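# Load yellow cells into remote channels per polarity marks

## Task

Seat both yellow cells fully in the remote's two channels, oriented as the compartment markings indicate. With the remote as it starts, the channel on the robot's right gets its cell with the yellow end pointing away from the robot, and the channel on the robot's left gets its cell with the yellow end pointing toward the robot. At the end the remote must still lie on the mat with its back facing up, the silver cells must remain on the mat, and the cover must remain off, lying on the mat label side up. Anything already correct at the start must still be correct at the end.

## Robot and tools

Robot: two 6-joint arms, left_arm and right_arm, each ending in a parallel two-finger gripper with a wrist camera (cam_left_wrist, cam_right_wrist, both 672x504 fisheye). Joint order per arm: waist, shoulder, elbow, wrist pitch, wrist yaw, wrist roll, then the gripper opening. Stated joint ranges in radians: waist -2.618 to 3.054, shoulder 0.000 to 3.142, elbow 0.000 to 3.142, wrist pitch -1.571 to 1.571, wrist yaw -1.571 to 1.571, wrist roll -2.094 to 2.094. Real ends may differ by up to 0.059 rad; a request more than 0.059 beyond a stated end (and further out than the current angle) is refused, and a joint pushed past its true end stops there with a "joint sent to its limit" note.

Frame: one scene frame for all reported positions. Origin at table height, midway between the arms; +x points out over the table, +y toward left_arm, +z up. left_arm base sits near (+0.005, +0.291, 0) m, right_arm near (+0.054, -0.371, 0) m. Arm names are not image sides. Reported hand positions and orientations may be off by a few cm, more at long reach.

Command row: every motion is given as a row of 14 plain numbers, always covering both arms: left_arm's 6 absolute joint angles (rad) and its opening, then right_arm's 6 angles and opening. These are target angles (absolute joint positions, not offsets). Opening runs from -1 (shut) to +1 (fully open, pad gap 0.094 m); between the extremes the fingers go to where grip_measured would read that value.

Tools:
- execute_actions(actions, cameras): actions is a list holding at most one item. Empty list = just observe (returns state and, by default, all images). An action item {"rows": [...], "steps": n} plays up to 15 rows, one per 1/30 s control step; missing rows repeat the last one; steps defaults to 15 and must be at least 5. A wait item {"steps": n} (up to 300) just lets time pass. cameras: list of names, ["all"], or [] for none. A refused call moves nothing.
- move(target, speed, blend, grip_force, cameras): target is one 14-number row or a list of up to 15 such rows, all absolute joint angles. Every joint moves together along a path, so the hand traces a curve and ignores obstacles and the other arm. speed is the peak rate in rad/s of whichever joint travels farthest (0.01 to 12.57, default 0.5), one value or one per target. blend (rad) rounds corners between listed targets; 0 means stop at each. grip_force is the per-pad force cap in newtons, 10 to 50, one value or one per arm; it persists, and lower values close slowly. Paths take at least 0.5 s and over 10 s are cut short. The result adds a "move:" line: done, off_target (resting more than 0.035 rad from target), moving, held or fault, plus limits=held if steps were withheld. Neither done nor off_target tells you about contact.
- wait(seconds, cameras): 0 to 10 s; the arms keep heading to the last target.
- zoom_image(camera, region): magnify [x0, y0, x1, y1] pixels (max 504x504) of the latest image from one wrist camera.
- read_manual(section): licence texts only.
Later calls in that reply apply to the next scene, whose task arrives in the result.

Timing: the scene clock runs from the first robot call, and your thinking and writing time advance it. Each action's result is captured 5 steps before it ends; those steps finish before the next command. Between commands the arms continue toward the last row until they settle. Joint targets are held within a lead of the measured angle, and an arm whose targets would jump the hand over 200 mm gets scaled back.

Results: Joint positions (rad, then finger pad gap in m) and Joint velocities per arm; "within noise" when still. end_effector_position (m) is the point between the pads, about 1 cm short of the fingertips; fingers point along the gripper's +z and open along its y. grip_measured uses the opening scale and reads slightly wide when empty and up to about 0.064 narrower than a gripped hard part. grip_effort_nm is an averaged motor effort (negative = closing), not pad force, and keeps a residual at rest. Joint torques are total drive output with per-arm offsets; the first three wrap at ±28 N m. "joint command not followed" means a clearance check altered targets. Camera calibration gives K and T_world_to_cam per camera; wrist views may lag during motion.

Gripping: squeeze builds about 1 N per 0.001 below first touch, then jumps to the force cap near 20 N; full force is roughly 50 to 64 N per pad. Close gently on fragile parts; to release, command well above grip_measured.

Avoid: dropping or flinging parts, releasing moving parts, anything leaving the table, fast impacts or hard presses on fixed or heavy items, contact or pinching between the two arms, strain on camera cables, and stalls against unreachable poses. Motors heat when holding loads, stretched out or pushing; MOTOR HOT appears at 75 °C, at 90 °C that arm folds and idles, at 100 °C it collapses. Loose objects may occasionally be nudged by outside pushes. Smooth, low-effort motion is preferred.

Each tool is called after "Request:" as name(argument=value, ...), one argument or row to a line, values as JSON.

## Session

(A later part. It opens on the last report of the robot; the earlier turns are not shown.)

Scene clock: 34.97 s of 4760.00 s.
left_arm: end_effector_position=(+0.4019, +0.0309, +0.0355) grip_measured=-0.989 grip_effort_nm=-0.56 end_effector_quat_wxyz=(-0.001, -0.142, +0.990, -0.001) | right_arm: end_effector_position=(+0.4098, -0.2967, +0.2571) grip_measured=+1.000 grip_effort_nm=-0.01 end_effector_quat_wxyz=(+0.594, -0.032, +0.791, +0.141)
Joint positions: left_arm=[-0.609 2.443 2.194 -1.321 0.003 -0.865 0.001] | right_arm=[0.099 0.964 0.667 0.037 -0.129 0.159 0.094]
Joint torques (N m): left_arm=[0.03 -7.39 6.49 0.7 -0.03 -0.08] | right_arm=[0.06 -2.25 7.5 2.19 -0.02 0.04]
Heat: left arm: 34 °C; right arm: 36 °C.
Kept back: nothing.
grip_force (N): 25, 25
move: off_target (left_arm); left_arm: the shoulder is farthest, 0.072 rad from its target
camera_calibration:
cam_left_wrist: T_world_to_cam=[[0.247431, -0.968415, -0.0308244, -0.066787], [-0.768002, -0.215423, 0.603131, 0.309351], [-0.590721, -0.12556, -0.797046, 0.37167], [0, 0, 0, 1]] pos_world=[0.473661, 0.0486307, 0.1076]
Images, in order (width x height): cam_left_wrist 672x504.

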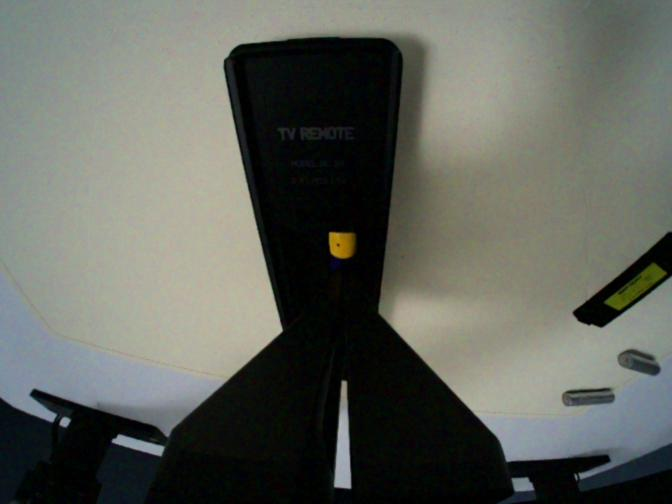

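Request:
move(
  target=[-0.609,2.565,2.185,-1.245,0,-0.873,-1,0.099,0.964,0.667,0.037,-0.129,0.159,1],
  speed=0.1,
  cameras=["cam_left_wrist"],
)

Request:
zoom_image(
  camera="cam_left_wrist",
  region=[270, 160, 420, 340],
)

Scene clock: 35.97 s of 4760.00 s.
left_arm: end_effector_position=(+0.4024, +0.0305, +0.0343) grip_measured=-0.989 grip_effort_nm=-0.56 end_effector_quat_wxyz=(-0.004, -0.142, +0.990, +0.001) | right_arm: end_effector_position=(+0.4098, -0.2967, +0.2571) grip_measured=+1.000 grip_effort_nm=-0.01 end_effector_quat_wxyz=(+0.594, -0.032, +0.791, +0.141)
Joint positions: left_arm=[-0.609 2.458 2.216 -1.336 0.003 -0.866 0.001] | right_arm=[0.099 0.964 0.667 0.037 -0.129 0.159 0.094]
Joint torques (N m): left_arm=[-0.09 -4.37 4.38 1.23 -0.01 -0.06] | right_arm=[0.06 -2.24 7.5 2.19 -0.02 0.04]
Heat: left arm: 34 °C; right arm: 36 °C.
Kept back: nothing.
grip_force (N): 25, 25
move: off_target (left_arm); left_arm: the shoulder is farthest, 0.107 rad from its target
camera_calibration:
cam_left_wrist: T_world_to_cam=[[0.247911, -0.968096, -0.0364832, -0.0671967], [-0.763974, -0.218519, 0.607119, 0.308729], [-0.595721, -0.122639, -0.793773, 0.372748], [0, 0, 0, 1]] pos_world=[0.474573, 0.0481236, 0.10599]
Images, in order (width x height): cam_left_wrist 672x504.

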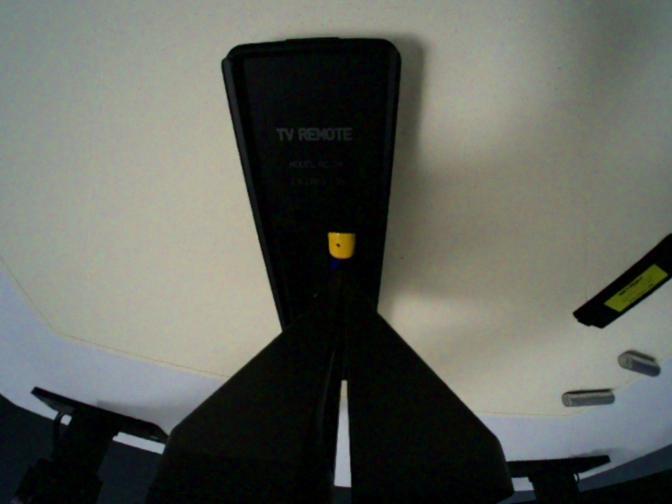

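Scaled by 2.800 from the camera's 672x504 image, which has a finer 960x720 frame.

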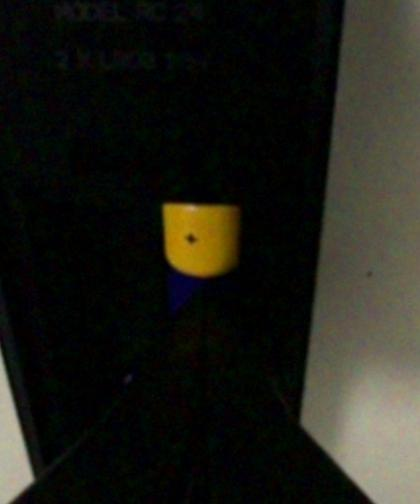

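Request:
move(
  target=[
    [-0.609,2.44,2.19,-1.32,0,-0.873,-1,0.099,0.964,0.667,0.037,-0.129,0.159,1],
    [-0.62,2.25,2.08,-1.30,0,-0.87,-1,0.099,0.964,0.667,0.037,-0.129,0.159,1],
  ],
  speed=0.4,
  blend=0.05,
  cameras=["cam_left_wrist"],
)

Request:
zoom_image(
  camera="cam_left_wrist",
  region=[270, 120, 430, 300],
)

Scene clock: 37.57 s of 4760.00 s.
left_arm: end_effector_position=(+0.3912, +0.0370, +0.0847) grip_measured=-0.989 grip_effort_nm=-0.56 end_effector_quat_wxyz=(+0.028, -0.141, +0.989, -0.027) | right_arm: end_effector_position=(+0.4098, -0.2967, +0.2571) grip_measured=+1.000 grip_effort_nm=-0.01 end_effector_quat_wxyz=(+0.594, -0.032, +0.791, +0.141)
Joint positions: left_arm=[-0.611 2.274 2.092 -1.31 0.003 -0.866 0.001] | right_arm=[0.099 0.964 0.667 0.037 -0.129 0.159 0.094]
Joint torques (N m): left_arm=[-0.75 -14.97 6.27 0.55 -0.03 -0.02] | right_arm=[0.06 -2.25 7.5 2.19 -0.02 0.04]
Heat: left arm: 34 °C; right arm: 36 °C.
Kept back: nothing.
grip_force (N): 25, 25
move: done
camera_calibration:
cam_left_wrist: T_world_to_cam=[[0.246753, -0.968712, 0.0266475, -0.0612412], [-0.806072, -0.189906, 0.560521, 0.290404], [-0.537923, -0.15979, -0.827711, 0.388587], [0, 0, 0, 1]] pos_world=[0.458228, 0.0579166, 0.160493]
Images, in order (width x height): cam_left_wrist 672x504.

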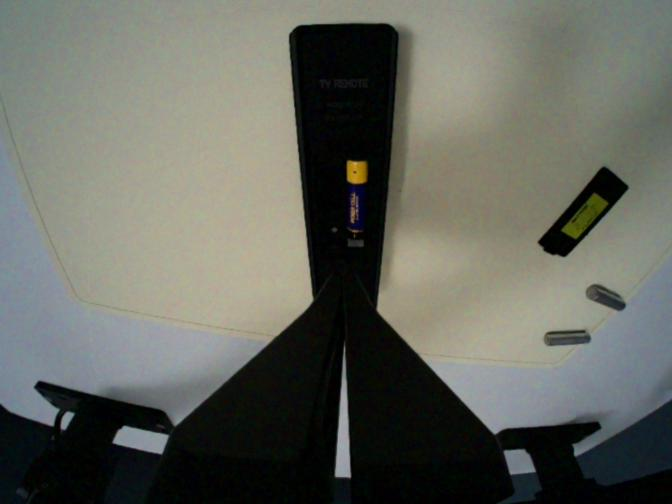

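Scaled by 2.800 from the camera's 672x504 image, which has a finer 960x720 frame.

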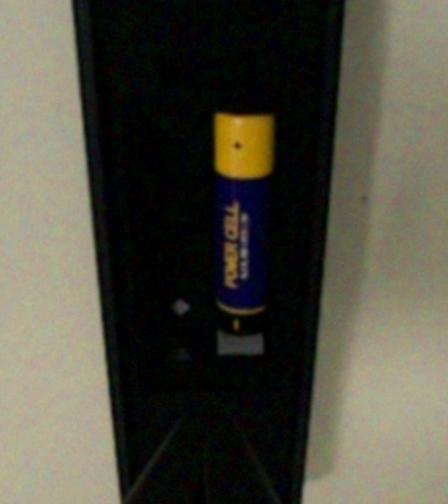

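Request:
move(
  target=[
    [-0.55,2.2,2.03,-1.29,0,-0.78,-0.5,0.099,0.964,0.667,0.037,-0.129,0.159,1],
    [0.249,1.7916,1.2473,-1.0265,0,0.277,-0.5,0.099,0.964,0.667,0.037,-0.129,0.159,1],
  ],
  speed=0.9,
  blend=0.1,
  cameras=["cam_left_wrist"],
)

Request:
zoom_image(
  camera="cam_left_wrist",
  region=[220, 150, 470, 350],
)

Scene clock: 40.30 s of 4760.00 s.
left_arm: end_effector_position=(+0.3082, +0.3789, +0.0432) grip_measured=-0.503 grip_effort_nm=0.15 end_effector_quat_wxyz=(-0.017, -0.005, +1.000, -0.004) | right_arm: end_effector_position=(+0.4098, -0.2967, +0.2571) grip_measured=+1.000 grip_effort_nm=-0.01 end_effector_quat_wxyz=(+0.594, -0.032, +0.791, +0.141)
Joint positions: left_arm=[0.25 1.823 1.258 -1.041 -0.002 0.268 0.023] | right_arm=[0.099 0.964 0.667 0.037 -0.129 0.159 0.094]
Joint torques (N m): left_arm=[-0.1 -11.29 5.96 0.37 0.02 0.11] | right_arm=[0.06 -2.25 7.5 2.19 -0.02 0.04]
Motor temperatures (°C): left_arm=[25 29 34 26 23 23 28] | right_arm=[27 23 34 37 24 25 23]
Heat: left arm: 34 °C; right arm: 37 °C.
Kept back: nothing.
grip_force (N): 25, 25
move: done; blend cut to 0.045 rad at target 1
camera_calibration:
cam_left_wrist: T_world_to_cam=[[-0.0251321, -0.999364, -0.0253009, 0.389192], [-0.777446, 0.00362837, 0.628939, 0.226515], [-0.628448, 0.0354766, -0.777042, 0.315881], [0, 0, 0, 1]] pos_world=[0.3844, 0.376916, 0.112836]
Images, in order (width x height): cam_left_wrist 672x504.

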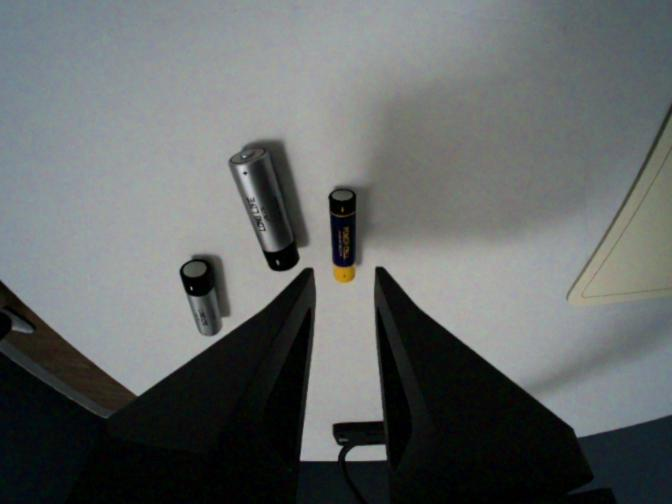

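Scaled by 2.016 from the camera's 672x504 image, which has a finer 960x720 frame.

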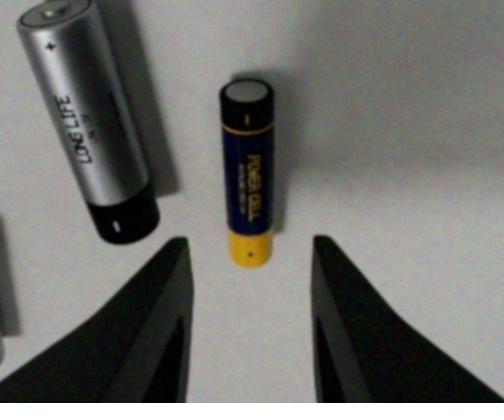

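Request:
move(
  target=[0.247,1.845,1.1536,-0.884,0,0.281,-0.5,0.099,0.964,0.667,0.037,-0.129,0.159,1],
  speed=0.25,
  cameras=["cam_left_wrist"],
)

Request:
zoom_image(
  camera="cam_left_wrist",
  region=[220, 150, 470, 350],
)

Scene clock: 41.73 s of 4760.00 s.
left_arm: end_effector_position=(+0.3115, +0.3798, +0.0211) grip_measured=-0.503 grip_effort_nm=0.16 end_effector_quat_wxyz=(+0.006, -0.003, +1.000, +0.003) | right_arm: end_effector_position=(+0.4098, -0.2967, +0.2571) grip_measured=+1.000 grip_effort_nm=-0.01 end_effector_quat_wxyz=(+0.594, -0.032, +0.791, +0.141)
Joint positions: left_arm=[0.25 1.823 1.164 -0.899 -0.002 0.273 0.023] | right_arm=[0.099 0.964 0.667 0.037 -0.129 0.159 0.094]
Joint torques (N m): left_arm=[-0.32 -6.32 5.76 0.46 0.03 0.09] | right_arm=[0.06 -2.24 7.5 2.19 -0.02 0.04]
Heat: left arm: 34 °C; right arm: 37 °C.
Kept back: nothing.
grip_force (N): 25, 25
move: done
camera_calibration:
cam_left_wrist: T_world_to_cam=[[-0.0282015, -0.998813, -0.0397112, 0.390713], [-0.805673, -0.000803077, 0.592359, 0.254253], [-0.591688, 0.0486997, -0.804695, 0.284853], [0, 0, 0, 1]] pos_world=[0.384408, 0.376581, 0.094126]
Images, in order (width x height): cam_left_wrist 672x504.

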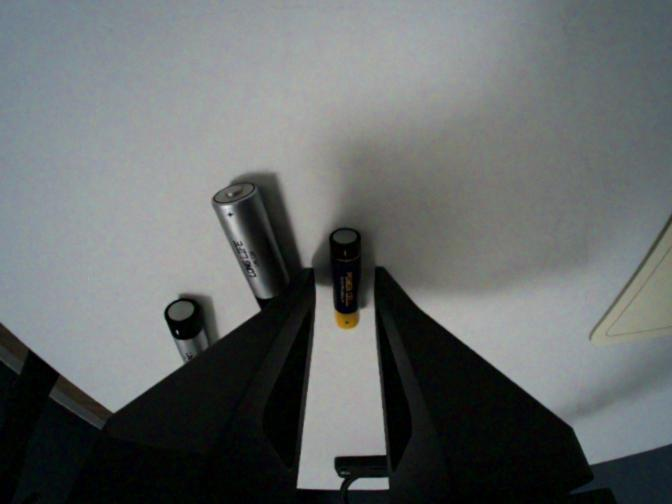

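Scaled by 2.016 from the camera's 672x504 image, which has a finer 960x720 frame.

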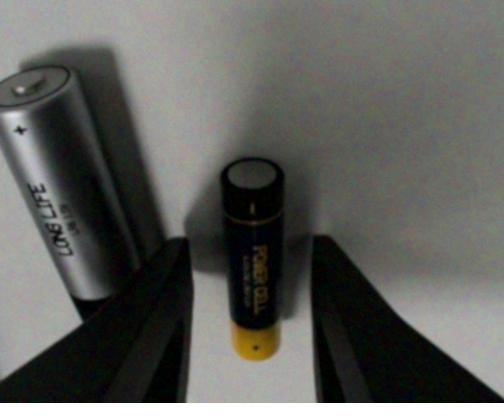

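Request:
move(
  target=[0.245,1.863,1.1536,-0.87,0,0.281,-0.62,0.099,0.964,0.667,0.037,-0.129,0.159,1],
  speed=0.2,
)

Scene clock: 42.67 s of 4760.00 s.
left_arm: end_effector_position=(+0.3120, +0.3801, +0.0175) grip_measured=-0.617 grip_effort_nm=-0.14 end_effector_quat_wxyz=(+0.003, -0.003, +1.000, +0.003) | right_arm: end_effector_position=(+0.4098, -0.2967, +0.2571) grip_measured=+1.000 grip_effort_nm=-0.01 end_effector_quat_wxyz=(+0.594, -0.032, +0.791, +0.141)
Joint positions: left_arm=[0.25 1.835 1.164 -0.892 -0.003 0.273 0.018] | right_arm=[0.099 0.964 0.667 0.037 -0.129 0.159 0.094]
Joint torques (N m): left_arm=[-0.34 -5.82 5.7 0.52 0.03 0.11] | right_arm=[0.06 -2.25 7.49 2.19 -0.02 0.04]
Heat: left arm: 34 °C; right arm: 37 °C.
Kept back: nothing.
grip_force (N): 25, 25
move: done

Request:
move(
  target=[
    [0.245,1.863,1.1536,-0.87,0,0.281,-0.84,0.099,0.964,0.667,0.037,-0.129,0.159,1],
    [0.245,1.77,1.21,-1.0,0,0.281,-0.84,0.099,0.964,0.667,0.037,-0.129,0.159,1],
  ],
  speed=0.3,
  cameras=["cam_left_wrist"],
)

Request:
zoom_image(
  camera="cam_left_wrist",
  region=[220, 180, 470, 350],
)

Scene clock: 44.77 s of 4760.00 s.
left_arm: end_effector_position=(+0.3001, +0.3776, +0.0357) grip_measured=-0.776 grip_effort_nm=-0.56 end_effector_quat_wxyz=(-0.013, -0.003, +1.000, +0.000) | right_arm: end_effector_position=(+0.4098, -0.2967, +0.2571) grip_measured=+1.000 grip_effort_nm=-0.01 end_effector_quat_wxyz=(+0.594, -0.032, +0.791, +0.141)
Joint positions: left_arm=[0.25 1.795 1.19 -0.992 -0.008 0.273 0.011] | right_arm=[0.099 0.964 0.667 0.037 -0.129 0.159 0.094]
Joint torques (N m): left_arm=[-0.39 -10.33 8.83 0.16 0.07 0.11] | right_arm=[0.06 -2.25 7.5 2.19 -0.02 0.04]
Heat: left arm: 34 °C; right arm: 37 °C.
Kept back: nothing.
grip_force (N): 25, 25
move: done
camera_calibration:
cam_left_wrist: T_world_to_cam=[[-0.0300428, -0.998993, -0.0333252, 0.38913], [-0.782735, 0.00277846, 0.622349, 0.22722], [-0.621629, 0.0447819, -0.782031, 0.299598], [0, 0, 0, 1]] pos_world=[0.375783, 0.37469, 0.105853]
Images, in order (width x height): cam_left_wrist 672x504.

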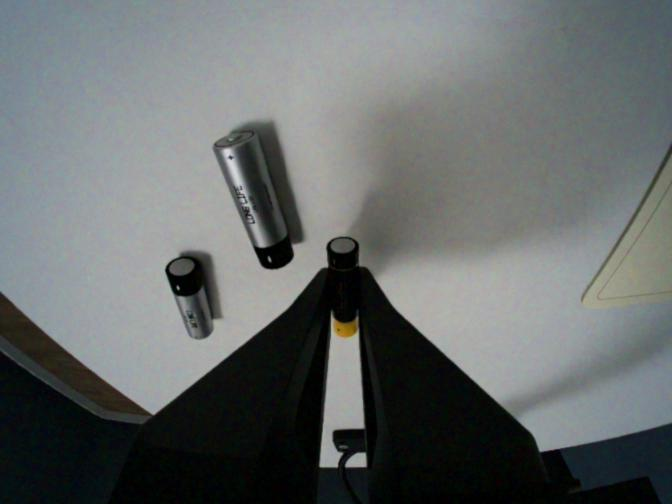

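Scaled by 2.016 from the camera's 672x504 image, which has a finer 960x720 frame.

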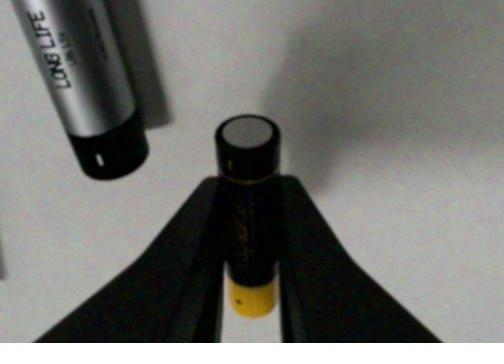

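Request:
move(
  target=[
    [-0.2,2.03,1.70,-1.24,0,-0.4,-0.84,0.099,0.964,0.667,0.037,-0.129,0.159,1],
    [-0.592,2.414,2.175,-1.342,0,-0.854,-0.84,0.099,0.964,0.667,0.037,-0.129,0.159,1],
  ],
  speed=0.8,
  blend=0.12,
  cameras=["cam_left_wrist"],
)

Request:
zoom_image(
  camera="cam_left_wrist",
  region=[270, 160, 420, 340],
)

Scene clock: 47.70 s of 4760.00 s.
left_arm: end_effector_position=(+0.3968, +0.0408, +0.0483) grip_measured=-0.776 grip_effort_nm=-0.56 end_effector_quat_wxyz=(-0.002, -0.138, +0.990, -0.002) | right_arm: end_effector_position=(+0.4098, -0.2967, +0.2571) grip_measured=+1.000 grip_effort_nm=-0.01 end_effector_quat_wxyz=(+0.594, -0.032, +0.791, +0.141)
Joint positions: left_arm=[-0.596 2.39 2.149 -1.331 0.006 -0.845 0.011] | right_arm=[0.099 0.964 0.667 0.037 -0.129 0.159 0.094]
Joint torques (N m): left_arm=[0.28 -11.19 9.95 0.17 -0.06 -0.1] | right_arm=[0.06 -2.25 7.5 2.19 -0.02 0.04]
Heat: left arm: 34 °C; right arm: 38 °C.
Kept back: nothing.
grip_force (N): 25, 25
move: done
camera_calibration:
cam_left_wrist: T_world_to_cam=[[0.240631, -0.970151, -0.0300643, -0.0527314], [-0.767909, -0.20923, 0.605425, 0.299522], [-0.593644, -0.122598, -0.795334, 0.380995], [0, 0, 0, 1]] pos_world=[0.46887, 0.0582206, 0.120095]
Images, in order (width x height): cam_left_wrist 672x504.

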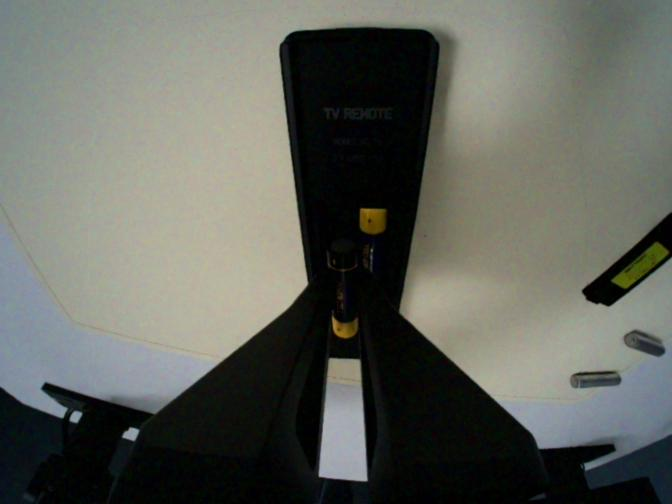

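Scaled by 2.800 from the camera's 672x504 image, which has a finer 960x720 frame.

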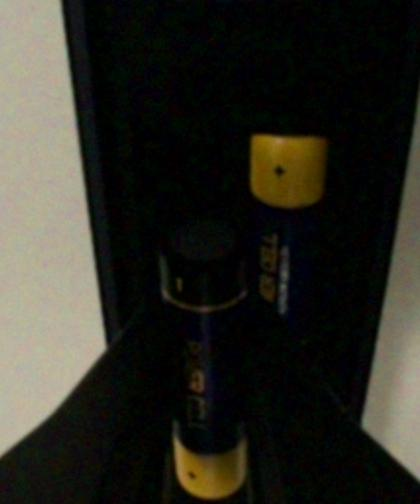

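Request:
move(
  target=[-0.592,2.414,2.095,-1.275,0,-0.854,-0.84,0.099,0.964,0.667,0.037,-0.129,0.159,1],
  speed=0.2,
  cameras=["cam_left_wrist"],
)

Request:
zoom_image(
  camera="cam_left_wrist",
  region=[270, 160, 420, 340],
)

Scene clock: 49.10 s of 4760.00 s.
left_arm: end_effector_position=(+0.3969, +0.0405, +0.0377) grip_measured=-0.776 grip_effort_nm=-0.56 end_effector_quat_wxyz=(-0.002, -0.139, +0.990, -0.003) | right_arm: end_effector_position=(+0.4098, -0.2967, +0.2571) grip_measured=+1.000 grip_effort_nm=-0.01 end_effector_quat_wxyz=(+0.594, -0.032, +0.791, +0.141)
Joint positions: left_arm=[-0.596 2.39 2.107 -1.287 0.007 -0.846 0.011] | right_arm=[0.099 0.964 0.667 0.037 -0.129 0.159 0.094]
Joint torques (N m): left_arm=[0.38 -11.22 6.23 0.41 -0.07 -0.08] | right_arm=[0.06 -2.25 7.49 2.19 -0.02 0.04]
Heat: left arm: 34 °C; right arm: 38 °C.
Kept back: nothing.
grip_force (N): 25, 25
move: done
camera_calibration:
cam_left_wrist: T_world_to_cam=[[0.241435, -0.970023, -0.0276439, -0.0537871], [-0.768512, -0.208518, 0.604905, 0.306155], [-0.592536, -0.1248, -0.795818, 0.372293], [0, 0, 0, 1]] pos_world=[0.468867, 0.0581265, 0.109596]
Images, in order (width x height): cam_left_wrist 672x504.

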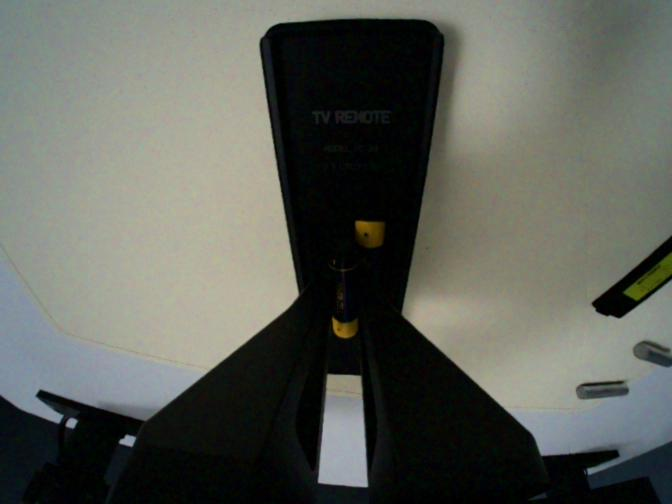

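Scaled by 2.800 from the camera's 672x504 image, which has a finer 960x720 frame.

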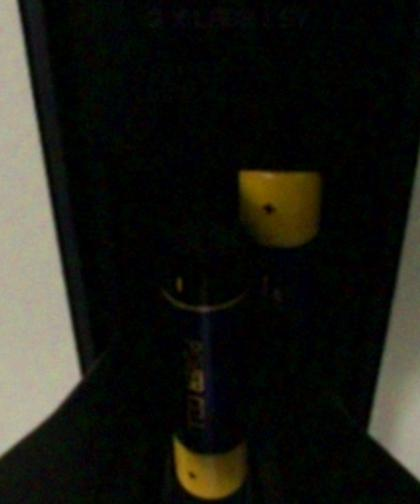

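Request:
move(
  target=[-0.592,2.414,2.07,-1.25,0,-0.854,-0.84,0.099,0.964,0.667,0.037,-0.129,0.159,1],
  speed=0.2,
)

Scene clock: 50.03 s of 4760.00 s.
left_arm: end_effector_position=(+0.3964, +0.0407, +0.0352) grip_measured=-0.776 grip_effort_nm=-0.56 end_effector_quat_wxyz=(-0.003, -0.139, +0.990, -0.003) | right_arm: end_effector_position=(+0.4098, -0.2967, +0.2571) grip_measured=+1.000 grip_effort_nm=-0.01 end_effector_quat_wxyz=(+0.594, -0.032, +0.791, +0.141)
Joint positions: left_arm=[-0.596 2.39 2.097 -1.279 0.007 -0.846 0.011] | right_arm=[0.099 0.964 0.667 0.037 -0.129 0.159 0.094]
Joint torques (N m): left_arm=[0.29 -11.17 4.72 0.58 -0.05 -0.08] | right_arm=[0.06 -2.25 7.5 2.19 -0.02 0.04]
Heat: left arm: 34 °C; right arm: 38 °C.
Kept back: nothing.
grip_force (N): 25, 25
move: done

Request:
move(
  target=[-0.592,2.414,2.05,-1.23,0,-0.854,-0.84,0.099,0.964,0.667,0.037,-0.129,0.159,1],
  speed=0.2,
  cameras=["cam_left_wrist"],
)

Request:
zoom_image(
  camera="cam_left_wrist",
  region=[270, 160, 420, 340],
)

Scene clock: 50.97 s of 4760.00 s.
left_arm: end_effector_position=(+0.3962, +0.0409, +0.0344) grip_measured=-0.776 grip_effort_nm=-0.56 end_effector_quat_wxyz=(-0.002, -0.139, +0.990, -0.003) | right_arm: end_effector_position=(+0.4098, -0.2967, +0.2571) grip_measured=+1.000 grip_effort_nm=-0.01 end_effector_quat_wxyz=(+0.594, -0.032, +0.791, +0.141)
Joint positions: left_arm=[-0.596 2.388 2.091 -1.274 0.007 -0.846 0.011] | right_arm=[0.099 0.964 0.667 0.037 -0.129 0.159 0.094]
Joint torques (N m): left_arm=[0.31 -11.03 3.38 0.76 -0.07 -0.05] | right_arm=[0.06 -2.25 7.5 2.19 -0.02 0.04]
Heat: left arm: 34 °C; right arm: 38 °C.
Kept back: nothing.
grip_force (N): 25, 25
move: off_target (left_arm); left_arm: the wrist pitch is farthest, 0.044 rad from its target
camera_calibration:
cam_left_wrist: T_world_to_cam=[[0.241403, -0.970006, -0.0285057, -0.0533414], [-0.767608, -0.208839, 0.60594, 0.307302], [-0.593719, -0.124394, -0.794999, 0.369712], [0, 0, 0, 1]] pos_world=[0.46827, 0.0584254, 0.106193]
Images, in order (width x height): cam_left_wrist 672x504.

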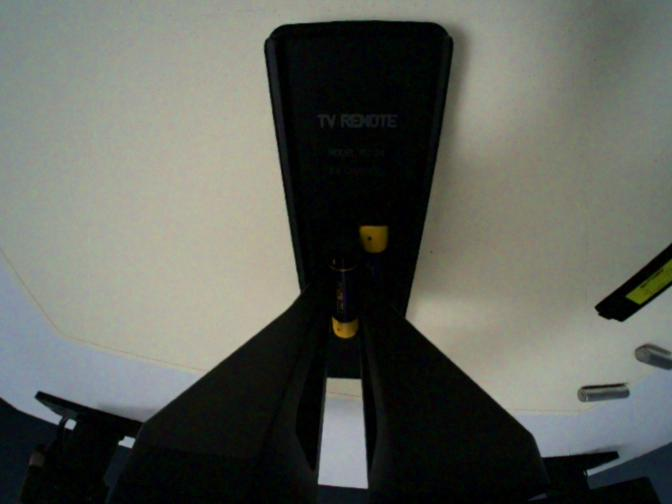

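Scaled by 2.800 from the camera's 672x504 image, which has a finer 960x720 frame.

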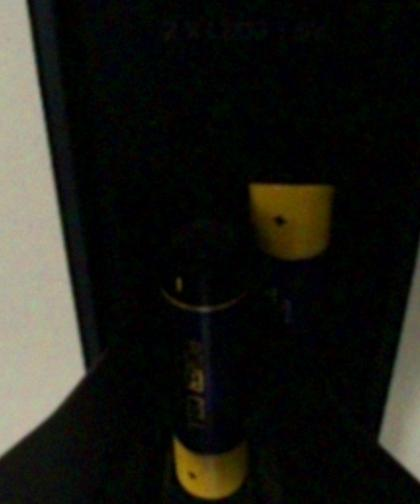

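Request:
move(
  target=[
    [-0.592,2.41,2.09,-1.27,0,-0.854,-0.84,0.099,0.964,0.667,0.037,-0.129,0.159,1],
    [-0.592,2.41,2.09,-1.27,0,-0.854,-0.7,0.099,0.964,0.667,0.037,-0.129,0.159,1],
  ],
  speed=0.2,
  cameras=["cam_left_wrist"],
)

Request:
zoom_image(
  camera="cam_left_wrist",
  region=[270, 160, 420, 340],
)

Scene clock: 52.40 s of 4760.00 s.
left_arm: end_effector_position=(+0.3964, +0.0407, +0.0354) grip_measured=-0.705 grip_effort_nm=0.24 end_effector_quat_wxyz=(-0.002, -0.139, +0.990, -0.003) | right_arm: end_effector_position=(+0.4098, -0.2967, +0.2571) grip_measured=+1.000 grip_effort_nm=-0.01 end_effector_quat_wxyz=(+0.594, -0.032, +0.791, +0.141)
Joint positions: left_arm=[-0.596 2.388 2.095 -1.277 0.007 -0.847 0.014] | right_arm=[0.099 0.964 0.667 0.037 -0.129 0.159 0.094]
Joint torques (N m): left_arm=[0.28 -11.44 6.86 0.38 -0.08 -0.05] | right_arm=[0.05 -2.25 7.5 2.19 -0.02 0.04]
Heat: left arm: 34 °C; right arm: 38 °C.
Kept back: nothing.
grip_force (N): 25, 25
move: done
camera_calibration:
cam_left_wrist: T_world_to_cam=[[0.242505, -0.969748, -0.0279291, -0.0539267], [-0.767779, -0.209437, 0.605517, 0.306932], [-0.593049, -0.125397, -0.795342, 0.370348], [0, 0, 0, 1]] pos_world=[0.468368, 0.0584284, 0.107194]
Images, in order (width x height): cam_left_wrist 672x504.

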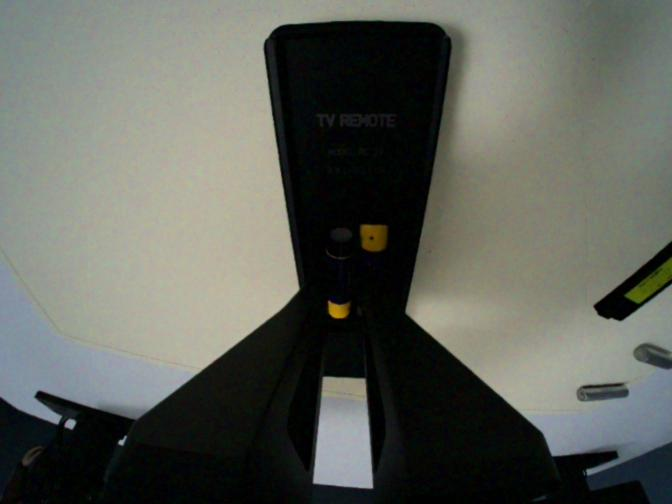

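Scaled by 2.800 from the camera's 672x504 image, which has a finer 960x720 frame.

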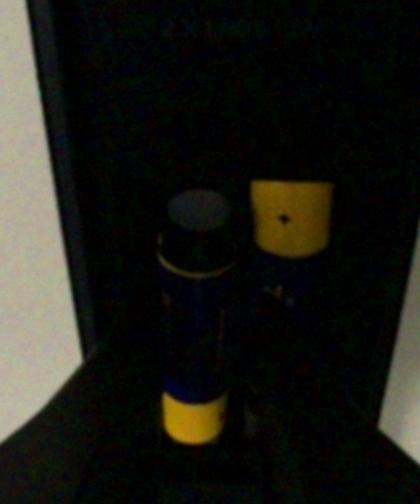

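Request:
move(
  target=[
    [-0.592,2.36,2.09,-1.30,0,-0.854,-0.65,0.099,0.964,0.667,0.037,-0.129,0.159,1],
    [-0.60,2.27,2.08,-1.30,0,-0.854,-0.65,0.099,0.964,0.667,0.037,-0.129,0.159,1],
  ],
  speed=0.3,
  blend=0.05,
  cameras=["cam_left_wrist"],
)

Request:
zoom_image(
  camera="cam_left_wrist",
  region=[290, 130, 420, 290],
)

Scene clock: 54.17 s of 4760.00 s.
left_arm: end_effector_position=(+0.3979, +0.0393, +0.0740) grip_measured=-0.653 grip_effort_nm=0.16 end_effector_quat_wxyz=(+0.025, -0.139, +0.990, -0.028) | right_arm: end_effector_position=(+0.4098, -0.2967, +0.2571) grip_measured=+1.000 grip_effort_nm=-0.01 end_effector_quat_wxyz=(+0.594, -0.032, +0.791, +0.141)
Joint positions: left_arm=[-0.596 2.3 2.093 -1.289 0.01 -0.847 0.016] | right_arm=[0.099 0.964 0.667 0.037 -0.129 0.159 0.094]
Joint torques (N m): left_arm=[-0.36 -15.61 6.2 0.33 -0.11 -0.06] | right_arm=[0.05 -2.25 7.5 2.19 -0.02 0.04]
Heat: left arm: 34 °C; right arm: 38 °C.
Kept back: nothing.
grip_force (N): 25, 25
move: done; blend cut to 0 rad at target 1
camera_calibration:
cam_left_wrist: T_world_to_cam=[[0.242481, -0.969772, 0.0273103, -0.0586422], [-0.803578, -0.184995, 0.56572, 0.30069], [-0.543567, -0.159123, -0.824145, 0.385594], [0, 0, 0, 1]] pos_world=[0.465443, 0.0601132, 0.149281]
Images, in order (width x height): cam_left_wrist 672x504.

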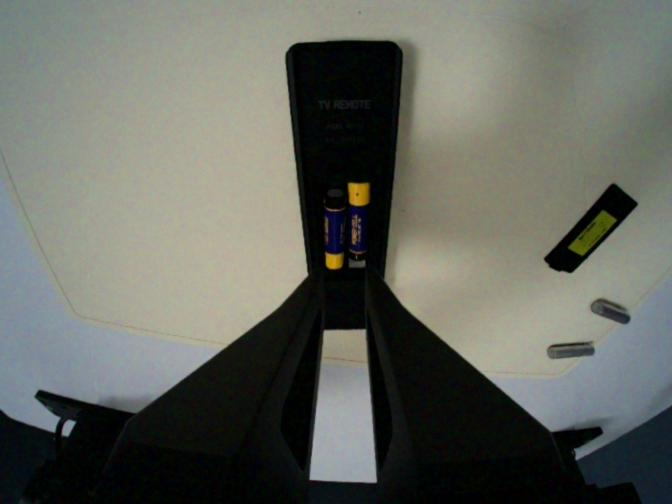

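Scaled by 3.150 from the camera's 672x504 image, which has a finer 960x720 frame.

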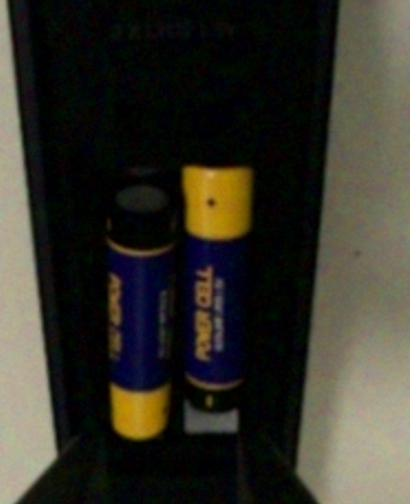

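Request:
move(
  target=[-0.573,2.475,2.338,-1.44,0,-0.832,-1,0.099,0.964,0.667,0.037,-0.129,0.159,1],
  speed=0.4,
  cameras=["cam_left_wrist"],
)

Request:
zoom_image(
  camera="cam_left_wrist",
  region=[270, 160, 420, 340],
)

Scene clock: 56.13 s of 4760.00 s.
left_arm: end_effector_position=(+0.4100, +0.0419, +0.0631) grip_measured=-0.989 grip_effort_nm=-0.52 end_effector_quat_wxyz=(-0.001, -0.144, +0.990, -0.006) | right_arm: end_effector_position=(+0.4098, -0.2967, +0.2571) grip_measured=+1.000 grip_effort_nm=-0.01 end_effector_quat_wxyz=(+0.594, -0.032, +0.791, +0.141)
Joint positions: left_arm=[-0.578 2.448 2.313 -1.429 0.01 -0.838 0.001] | right_arm=[0.099 0.964 0.667 0.037 -0.129 0.159 0.094]
Joint torques (N m): left_arm=[0.42 -11.37 9.84 0.21 -0.09 0.07] | right_arm=[0.06 -2.25 7.5 2.19 -0.02 0.04]
Heat: left arm: 34 °C; right arm: 38 °C.
Kept back: nothing.
grip_force (N): 25, 25
move: done
camera_calibration:
cam_left_wrist: T_world_to_cam=[[0.25149, -0.967605, -0.0222133, -0.0594148], [-0.768087, -0.213492, 0.603708, 0.301266], [-0.588893, -0.134765, -0.796896, 0.399419], [0, 0, 0, 1]] pos_world=[0.481555, 0.0606554, 0.135099]
Images, in order (width x height): cam_left_wrist 672x504.

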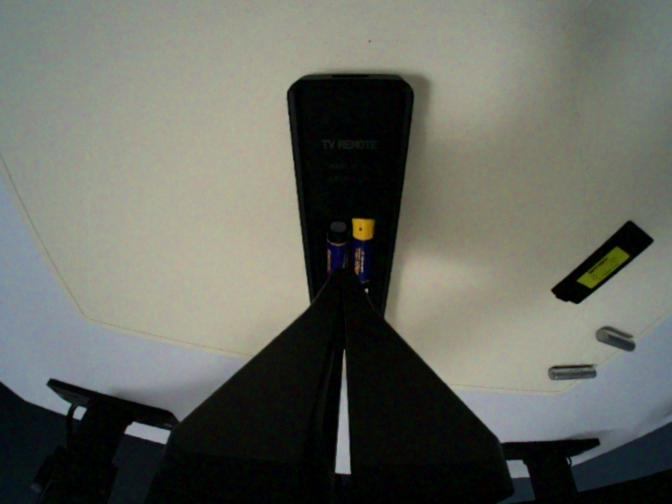

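Scaled by 2.800 from the camera's 672x504 image, which has a finer 960x720 frame.

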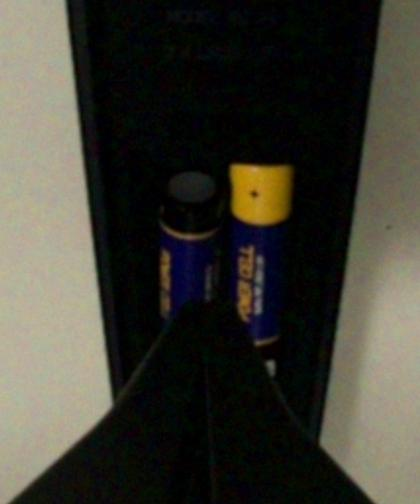

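Request:
move(
  target=[-0.566,2.478,2.245,-1.35,-0.005,-0.832,-1,0.099,0.964,0.667,0.037,-0.129,0.159,1],
  speed=0.2,
  cameras=["cam_left_wrist"],
)

Request:
zoom_image(
  camera="cam_left_wrist",
  region=[270, 160, 420, 340],
)

Scene clock: 57.53 s of 4760.00 s.
left_arm: end_effector_position=(+0.4143, +0.0419, +0.0488) grip_measured=-0.989 grip_effort_nm=-0.56 end_effector_quat_wxyz=(+0.003, -0.146, +0.989, -0.009) | right_arm: end_effector_position=(+0.4098, -0.2967, +0.2571) grip_measured=+1.000 grip_effort_nm=-0.01 end_effector_quat_wxyz=(+0.594, -0.032, +0.791, +0.141)
Joint positions: left_arm=[-0.573 2.448 2.256 -1.362 0.009 -0.838 0.001] | right_arm=[0.099 0.964 0.667 0.037 -0.129 0.159 0.094]
Joint torques (N m): left_arm=[0.57 -11.21 6.35 0.43 -0.15 0.09] | right_arm=[0.06 -2.25 7.49 2.19 -0.02 0.05]
Heat: left arm: 34 °C; right arm: 38 °C.
Kept back: nothing.
grip_force (N): 25, 25
move: done
camera_calibration:
cam_left_wrist: T_world_to_cam=[[0.256085, -0.966536, -0.0150981, -0.063181], [-0.772463, -0.214005, 0.597915, 0.315327], [-0.581138, -0.141455, -0.801417, 0.387819], [0, 0, 0, 1]] pos_world=[0.485135, 0.0612739, 0.121312]
Images, in order (width x height): cam_left_wrist 672x504.

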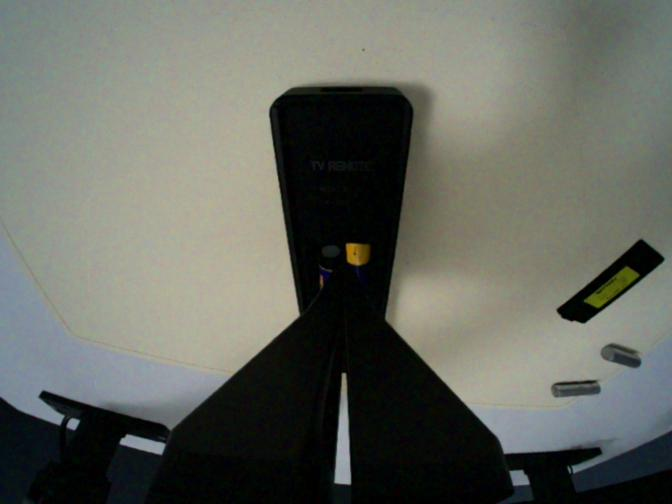

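Scaled by 2.800 from the camera's 672x504 image, which has a finer 960x720 frame.

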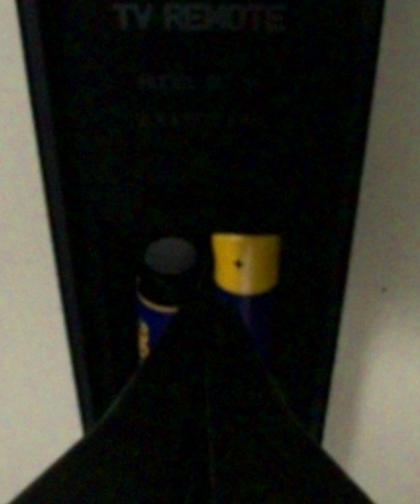

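Request:
move(
  target=[-0.56,2.43,2.20,-1.335,-0.01,-0.832,-1,0.099,0.964,0.667,0.037,-0.129,0.159,1],
  speed=0.2,
  cameras=["cam_left_wrist"],
)

Request:
zoom_image(
  camera="cam_left_wrist",
  region=[270, 160, 420, 340],
)

Scene clock: 58.57 s of 4760.00 s.
left_arm: end_effector_position=(+0.4107, +0.0482, +0.0385) grip_measured=-0.989 grip_effort_nm=-0.56 end_effector_quat_wxyz=(-0.006, -0.149, +0.989, +0.001) | right_arm: end_effector_position=(+0.4098, -0.2967, +0.2571) grip_measured=+1.000 grip_effort_nm=-0.01 end_effector_quat_wxyz=(+0.594, -0.032, +0.791, +0.141)
Joint positions: left_arm=[-0.567 2.448 2.215 -1.347 0.006 -0.838 0.001] | right_arm=[0.099 0.964 0.667 0.037 -0.129 0.159 0.094]
Joint torques (N m): left_arm=[0.47 -15.49 5.94 0.39 -0.2 0.08] | right_arm=[0.06 -2.25 7.5 2.19 -0.02 0.04]
Heat: left arm: 34 °C; right arm: 38 °C.
Kept back: nothing.
grip_force (N): 25, 25
move: done
camera_calibration:
cam_left_wrist: T_world_to_cam=[[0.261444, -0.964522, -0.03666, -0.0577361], [-0.758385, -0.228767, 0.610342, 0.314432], [-0.597075, -0.131768, -0.791289, 0.38407], [0, 0, 0, 1]] pos_world=[0.482874, 0.0668519, 0.109883]
Images, in order (width x height): cam_left_wrist 672x504.

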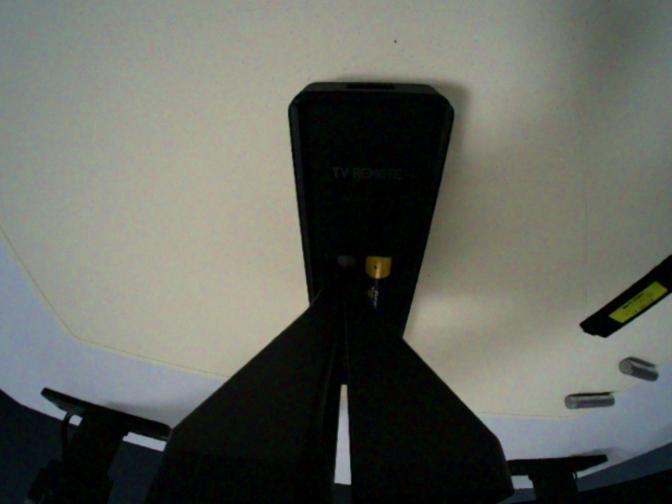

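Scaled by 2.800 from the camera's 672x504 image, which has a finer 960x720 frame.

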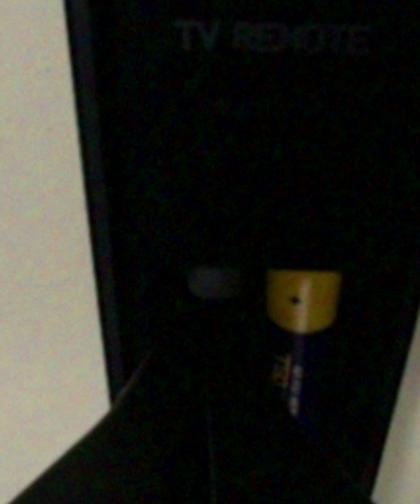

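Request:
move(
  target=[-0.563,2.475,2.195,-1.325,-0.01,-0.832,-1,0.099,0.964,0.667,0.037,-0.129,0.159,1],
  speed=0.1,
  cameras=["cam_left_wrist"],
)

Request:
zoom_image(
  camera="cam_left_wrist",
  region=[270, 190, 420, 340],
)

Scene clock: 59.50 s of 4760.00 s.
left_arm: end_effector_position=(+0.4112, +0.0479, +0.0375) grip_measured=-0.989 grip_effort_nm=-0.56 end_effector_quat_wxyz=(-0.005, -0.149, +0.989, +0.000) | right_arm: end_effector_position=(+0.4098, -0.2967, +0.2571) grip_measured=+1.000 grip_effort_nm=-0.01 end_effector_quat_wxyz=(+0.594, -0.032, +0.791, +0.141)
Joint positions: left_arm=[-0.567 2.448 2.211 -1.341 0.006 -0.838 0.001] | right_arm=[0.099 0.964 0.667 0.037 -0.129 0.159 0.094]
Joint torques (N m): left_arm=[0.36 -11.4 5.82 0.44 -0.18 0.09] | right_arm=[0.06 -2.25 7.49 2.19 -0.02 0.04]
Heat: left arm: 34 °C; right arm: 39 °C.
Kept back: nothing.
grip_force (N): 25, 25
move: done
camera_calibration:
cam_left_wrist: T_world_to_cam=[[0.261567, -0.96456, -0.0347506, -0.0583273], [-0.759765, -0.227969, 0.608923, 0.316002], [-0.595265, -0.132872, -0.792468, 0.382897], [0, 0, 0, 1]] pos_world=[0.483269, 0.0666547, 0.108986]
Images, in order (width x height): cam_left_wrist 672x504.

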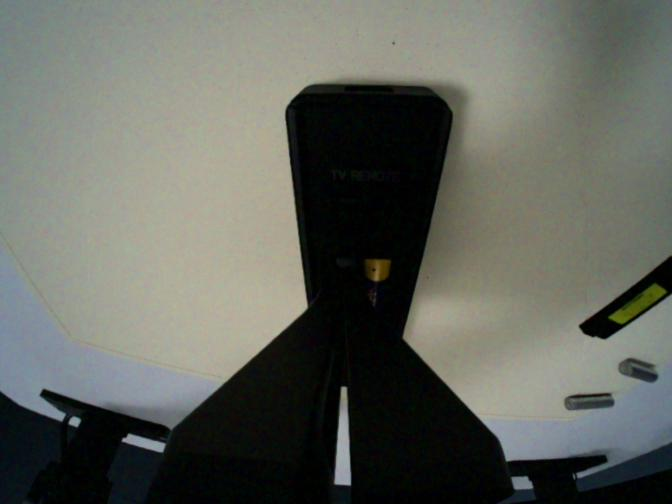

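Scaled by 3.360 from the camera's 672x504 image, which has a finer 960x720 frame.

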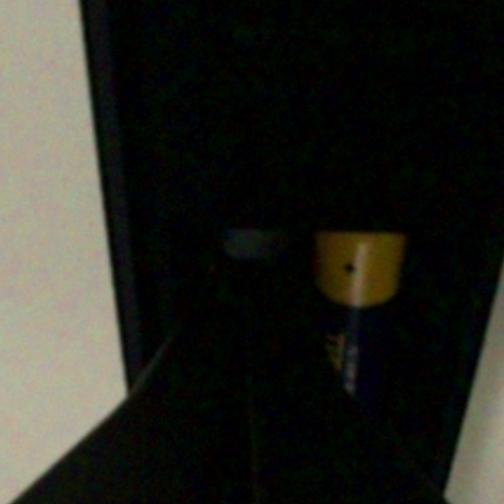

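Request:
move(
  target=[-0.563,2.51,2.195,-1.295,-0.01,-0.832,-1,0.099,0.964,0.667,0.037,-0.129,0.159,1],
  speed=0.1,
  cameras=["cam_left_wrist"],
)

Request:
zoom_image(
  camera="cam_left_wrist",
  region=[270, 190, 420, 340],
)

Scene clock: 60.47 s of 4760.00 s.
left_arm: end_effector_position=(+0.4121, +0.0475, +0.0358) grip_measured=-0.989 grip_effort_nm=-0.56 end_effector_quat_wxyz=(-0.004, -0.149, +0.989, +0.000) | right_arm: end_effector_position=(+0.4098, -0.2967, +0.2571) grip_measured=+1.000 grip_effort_nm=-0.01 end_effector_quat_wxyz=(+0.594, -0.032, +0.791, +0.141)
Joint positions: left_arm=[-0.567 2.452 2.211 -1.336 0.006 -0.838 0.001] | right_arm=[0.099 0.964 0.667 0.037 -0.129 0.159 0.094]
Joint torques (N m): left_arm=[0.25 -8.61 5.83 0.7 -0.17 0.07] | right_arm=[0.06 -2.25 7.5 2.19 -0.01 0.04]
Heat: left arm: 34 °C; right arm: 39 °C.
Kept back: nothing.
grip_force (N): 25, 25
move: off_target (left_arm); left_arm: the shoulder is farthest, 0.058 rad from its target
camera_calibration:
cam_left_wrist: T_world_to_cam=[[0.261557, -0.964583, -0.0341661, -0.0590334], [-0.760494, -0.227755, 0.608093, 0.317918], [-0.594338, -0.133068, -0.79313, 0.381688], [0, 0, 0, 1]] pos_world=[0.484067, 0.0662551, 0.107388]
Images, in order (width x height): cam_left_wrist 672x504.

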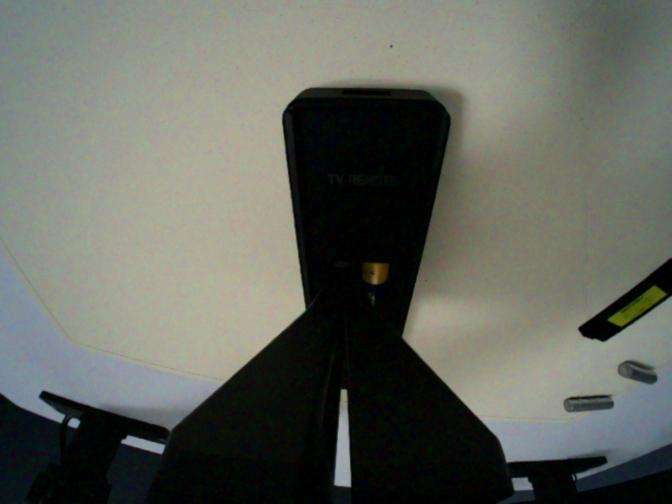

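Scaled by 3.360 from the camera's 672x504 image, which has a finer 960x720 frame.

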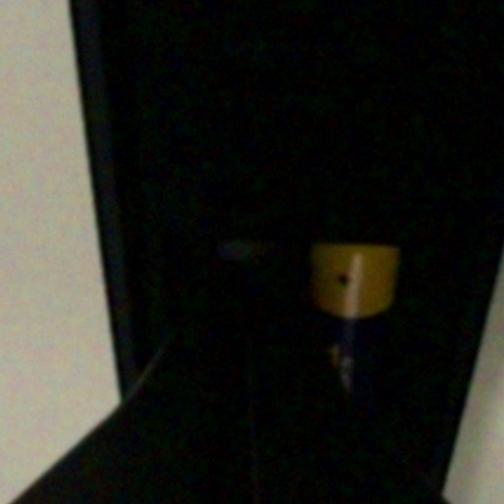

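Request:
move(
  target=[-0.565,2.56,2.195,-1.25,-0.01,-0.832,-1,0.099,0.964,0.667,0.037,-0.129,0.159,1],
  speed=0.1,
  cameras=["cam_left_wrist"],
)

Request:
zoom_image(
  camera="cam_left_wrist",
  region=[270, 190, 420, 340],
)

Scene clock: 61.47 s of 4760.00 s.
left_arm: end_effector_position=(+0.4126, +0.0472, +0.0341) grip_measured=-0.989 grip_effort_nm=-0.56 end_effector_quat_wxyz=(-0.005, -0.149, +0.989, +0.001) | right_arm: end_effector_position=(+0.4098, -0.2967, +0.2571) grip_measured=+1.000 grip_effort_nm=-0.01 end_effector_quat_wxyz=(+0.594, -0.032, +0.791, +0.141)
Joint positions: left_arm=[-0.567 2.461 2.22 -1.339 0.005 -0.838 0.001] | right_arm=[0.099 0.964 0.667 0.037 -0.129 0.159 0.094]
Joint torques (N m): left_arm=[0.14 -5.15 5.11 1.21 -0.17 0.05] | right_arm=[0.06 -2.25 7.5 2.19 -0.02 0.04]
Heat: left arm: 34 °C; right arm: 39 °C.
Kept back: nothing.
grip_force (N): 25, 25
move: off_target (left_arm); left_arm: the shoulder is farthest, 0.099 rad from its target
camera_calibration:
cam_left_wrist: T_world_to_cam=[[0.261512, -0.964496, -0.036861, -0.0593724], [-0.758833, -0.22905, 0.609679, 0.318633], [-0.596476, -0.131467, -0.791791, 0.381333], [0, 0, 0, 1]] pos_world=[0.484772, 0.0658511, 0.105484]
Images, in order (width x height): cam_left_wrist 672x504.

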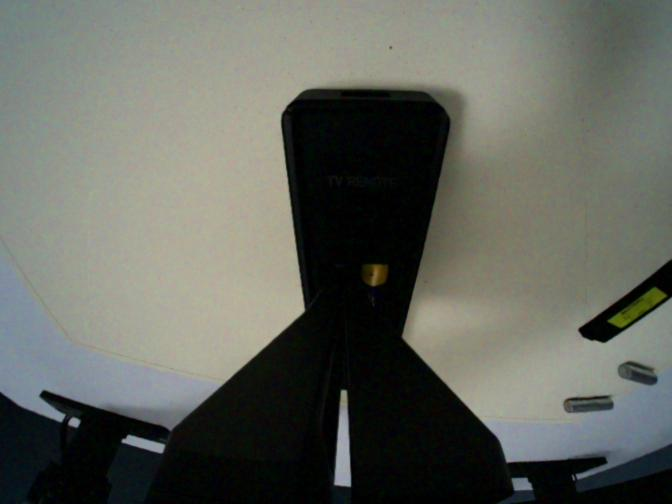

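Scaled by 3.360 from the camera's 672x504 image, which has a finer 960x720 frame.

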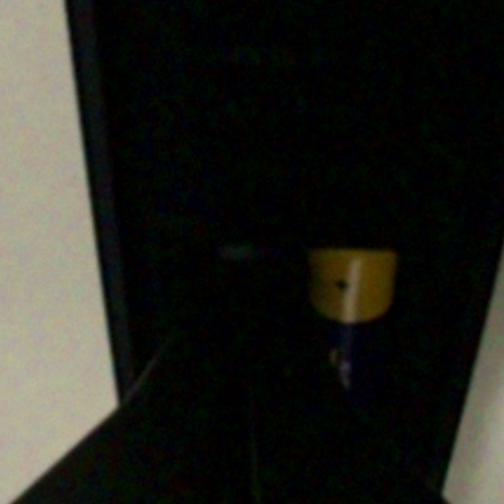

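Request:
move(
  target=[
    [-0.565,2.45,2.20,-1.33,0,-0.832,-1,0.099,0.964,0.667,0.037,-0.129,0.159,1],
    [-0.60,2.25,2.05,-1.30,0,-0.846,-1,0.099,0.964,0.667,0.037,-0.129,0.159,1],
  ],
  speed=0.4,
  blend=0.05,
  cameras=["cam_left_wrist"],
)

Request:
zoom_image(
  camera="cam_left_wrist",
  region=[280, 120, 410, 280],
)

Scene clock: 63.03 s of 4760.00 s.
left_arm: end_effector_position=(+0.3882, +0.0460, +0.0757) grip_measured=-0.989 grip_effort_nm=-0.56 end_effector_quat_wxyz=(+0.016, -0.134, +0.991, -0.017) | right_arm: end_effector_position=(+0.4098, -0.2967, +0.2571) grip_measured=+1.000 grip_effort_nm=-0.01 end_effector_quat_wxyz=(+0.594, -0.032, +0.791, +0.141)
Joint positions: left_arm=[-0.597 2.277 2.062 -1.311 0.006 -0.838 0.001] | right_arm=[0.099 0.964 0.667 0.037 -0.129 0.159 0.094]
Joint torques (N m): left_arm=[-0.23 -15.15 6.24 0.51 -0.08 -0.08] | right_arm=[0.06 -2.25 7.49 2.19 -0.02 0.04]
Heat: left arm: 34 °C; right arm: 39 °C.
Kept back: nothing.
grip_force (N): 25, 25
move: done
camera_calibration:
cam_left_wrist: T_world_to_cam=[[0.233402, -0.972375, 0.00323451, -0.0443954], [-0.792929, -0.188402, 0.579455, 0.28805], [-0.562838, -0.137811, -0.814998, 0.388617], [0, 0, 0, 1]] pos_world=[0.457494, 0.0646559, 0.149954]
Images, in order (width x height): cam_left_wrist 672x504.

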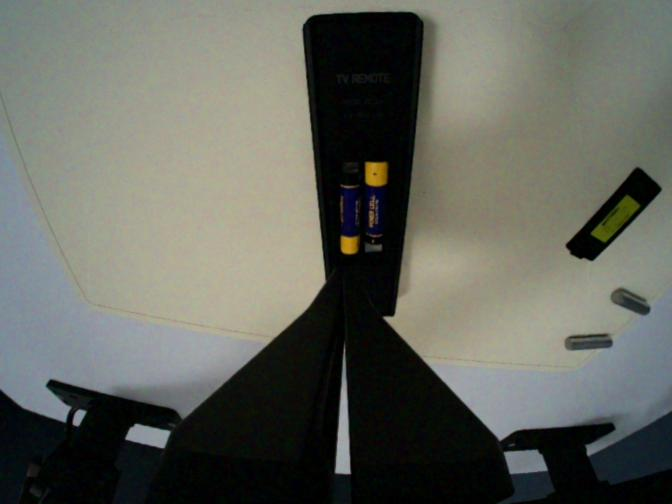

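Scaled by 3.150 from the camera's 672x504 image, which has a finer 960x720 frame.

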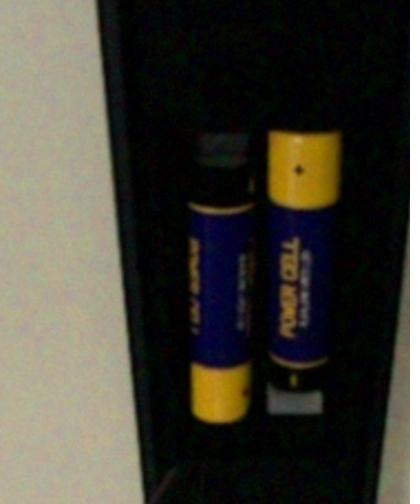

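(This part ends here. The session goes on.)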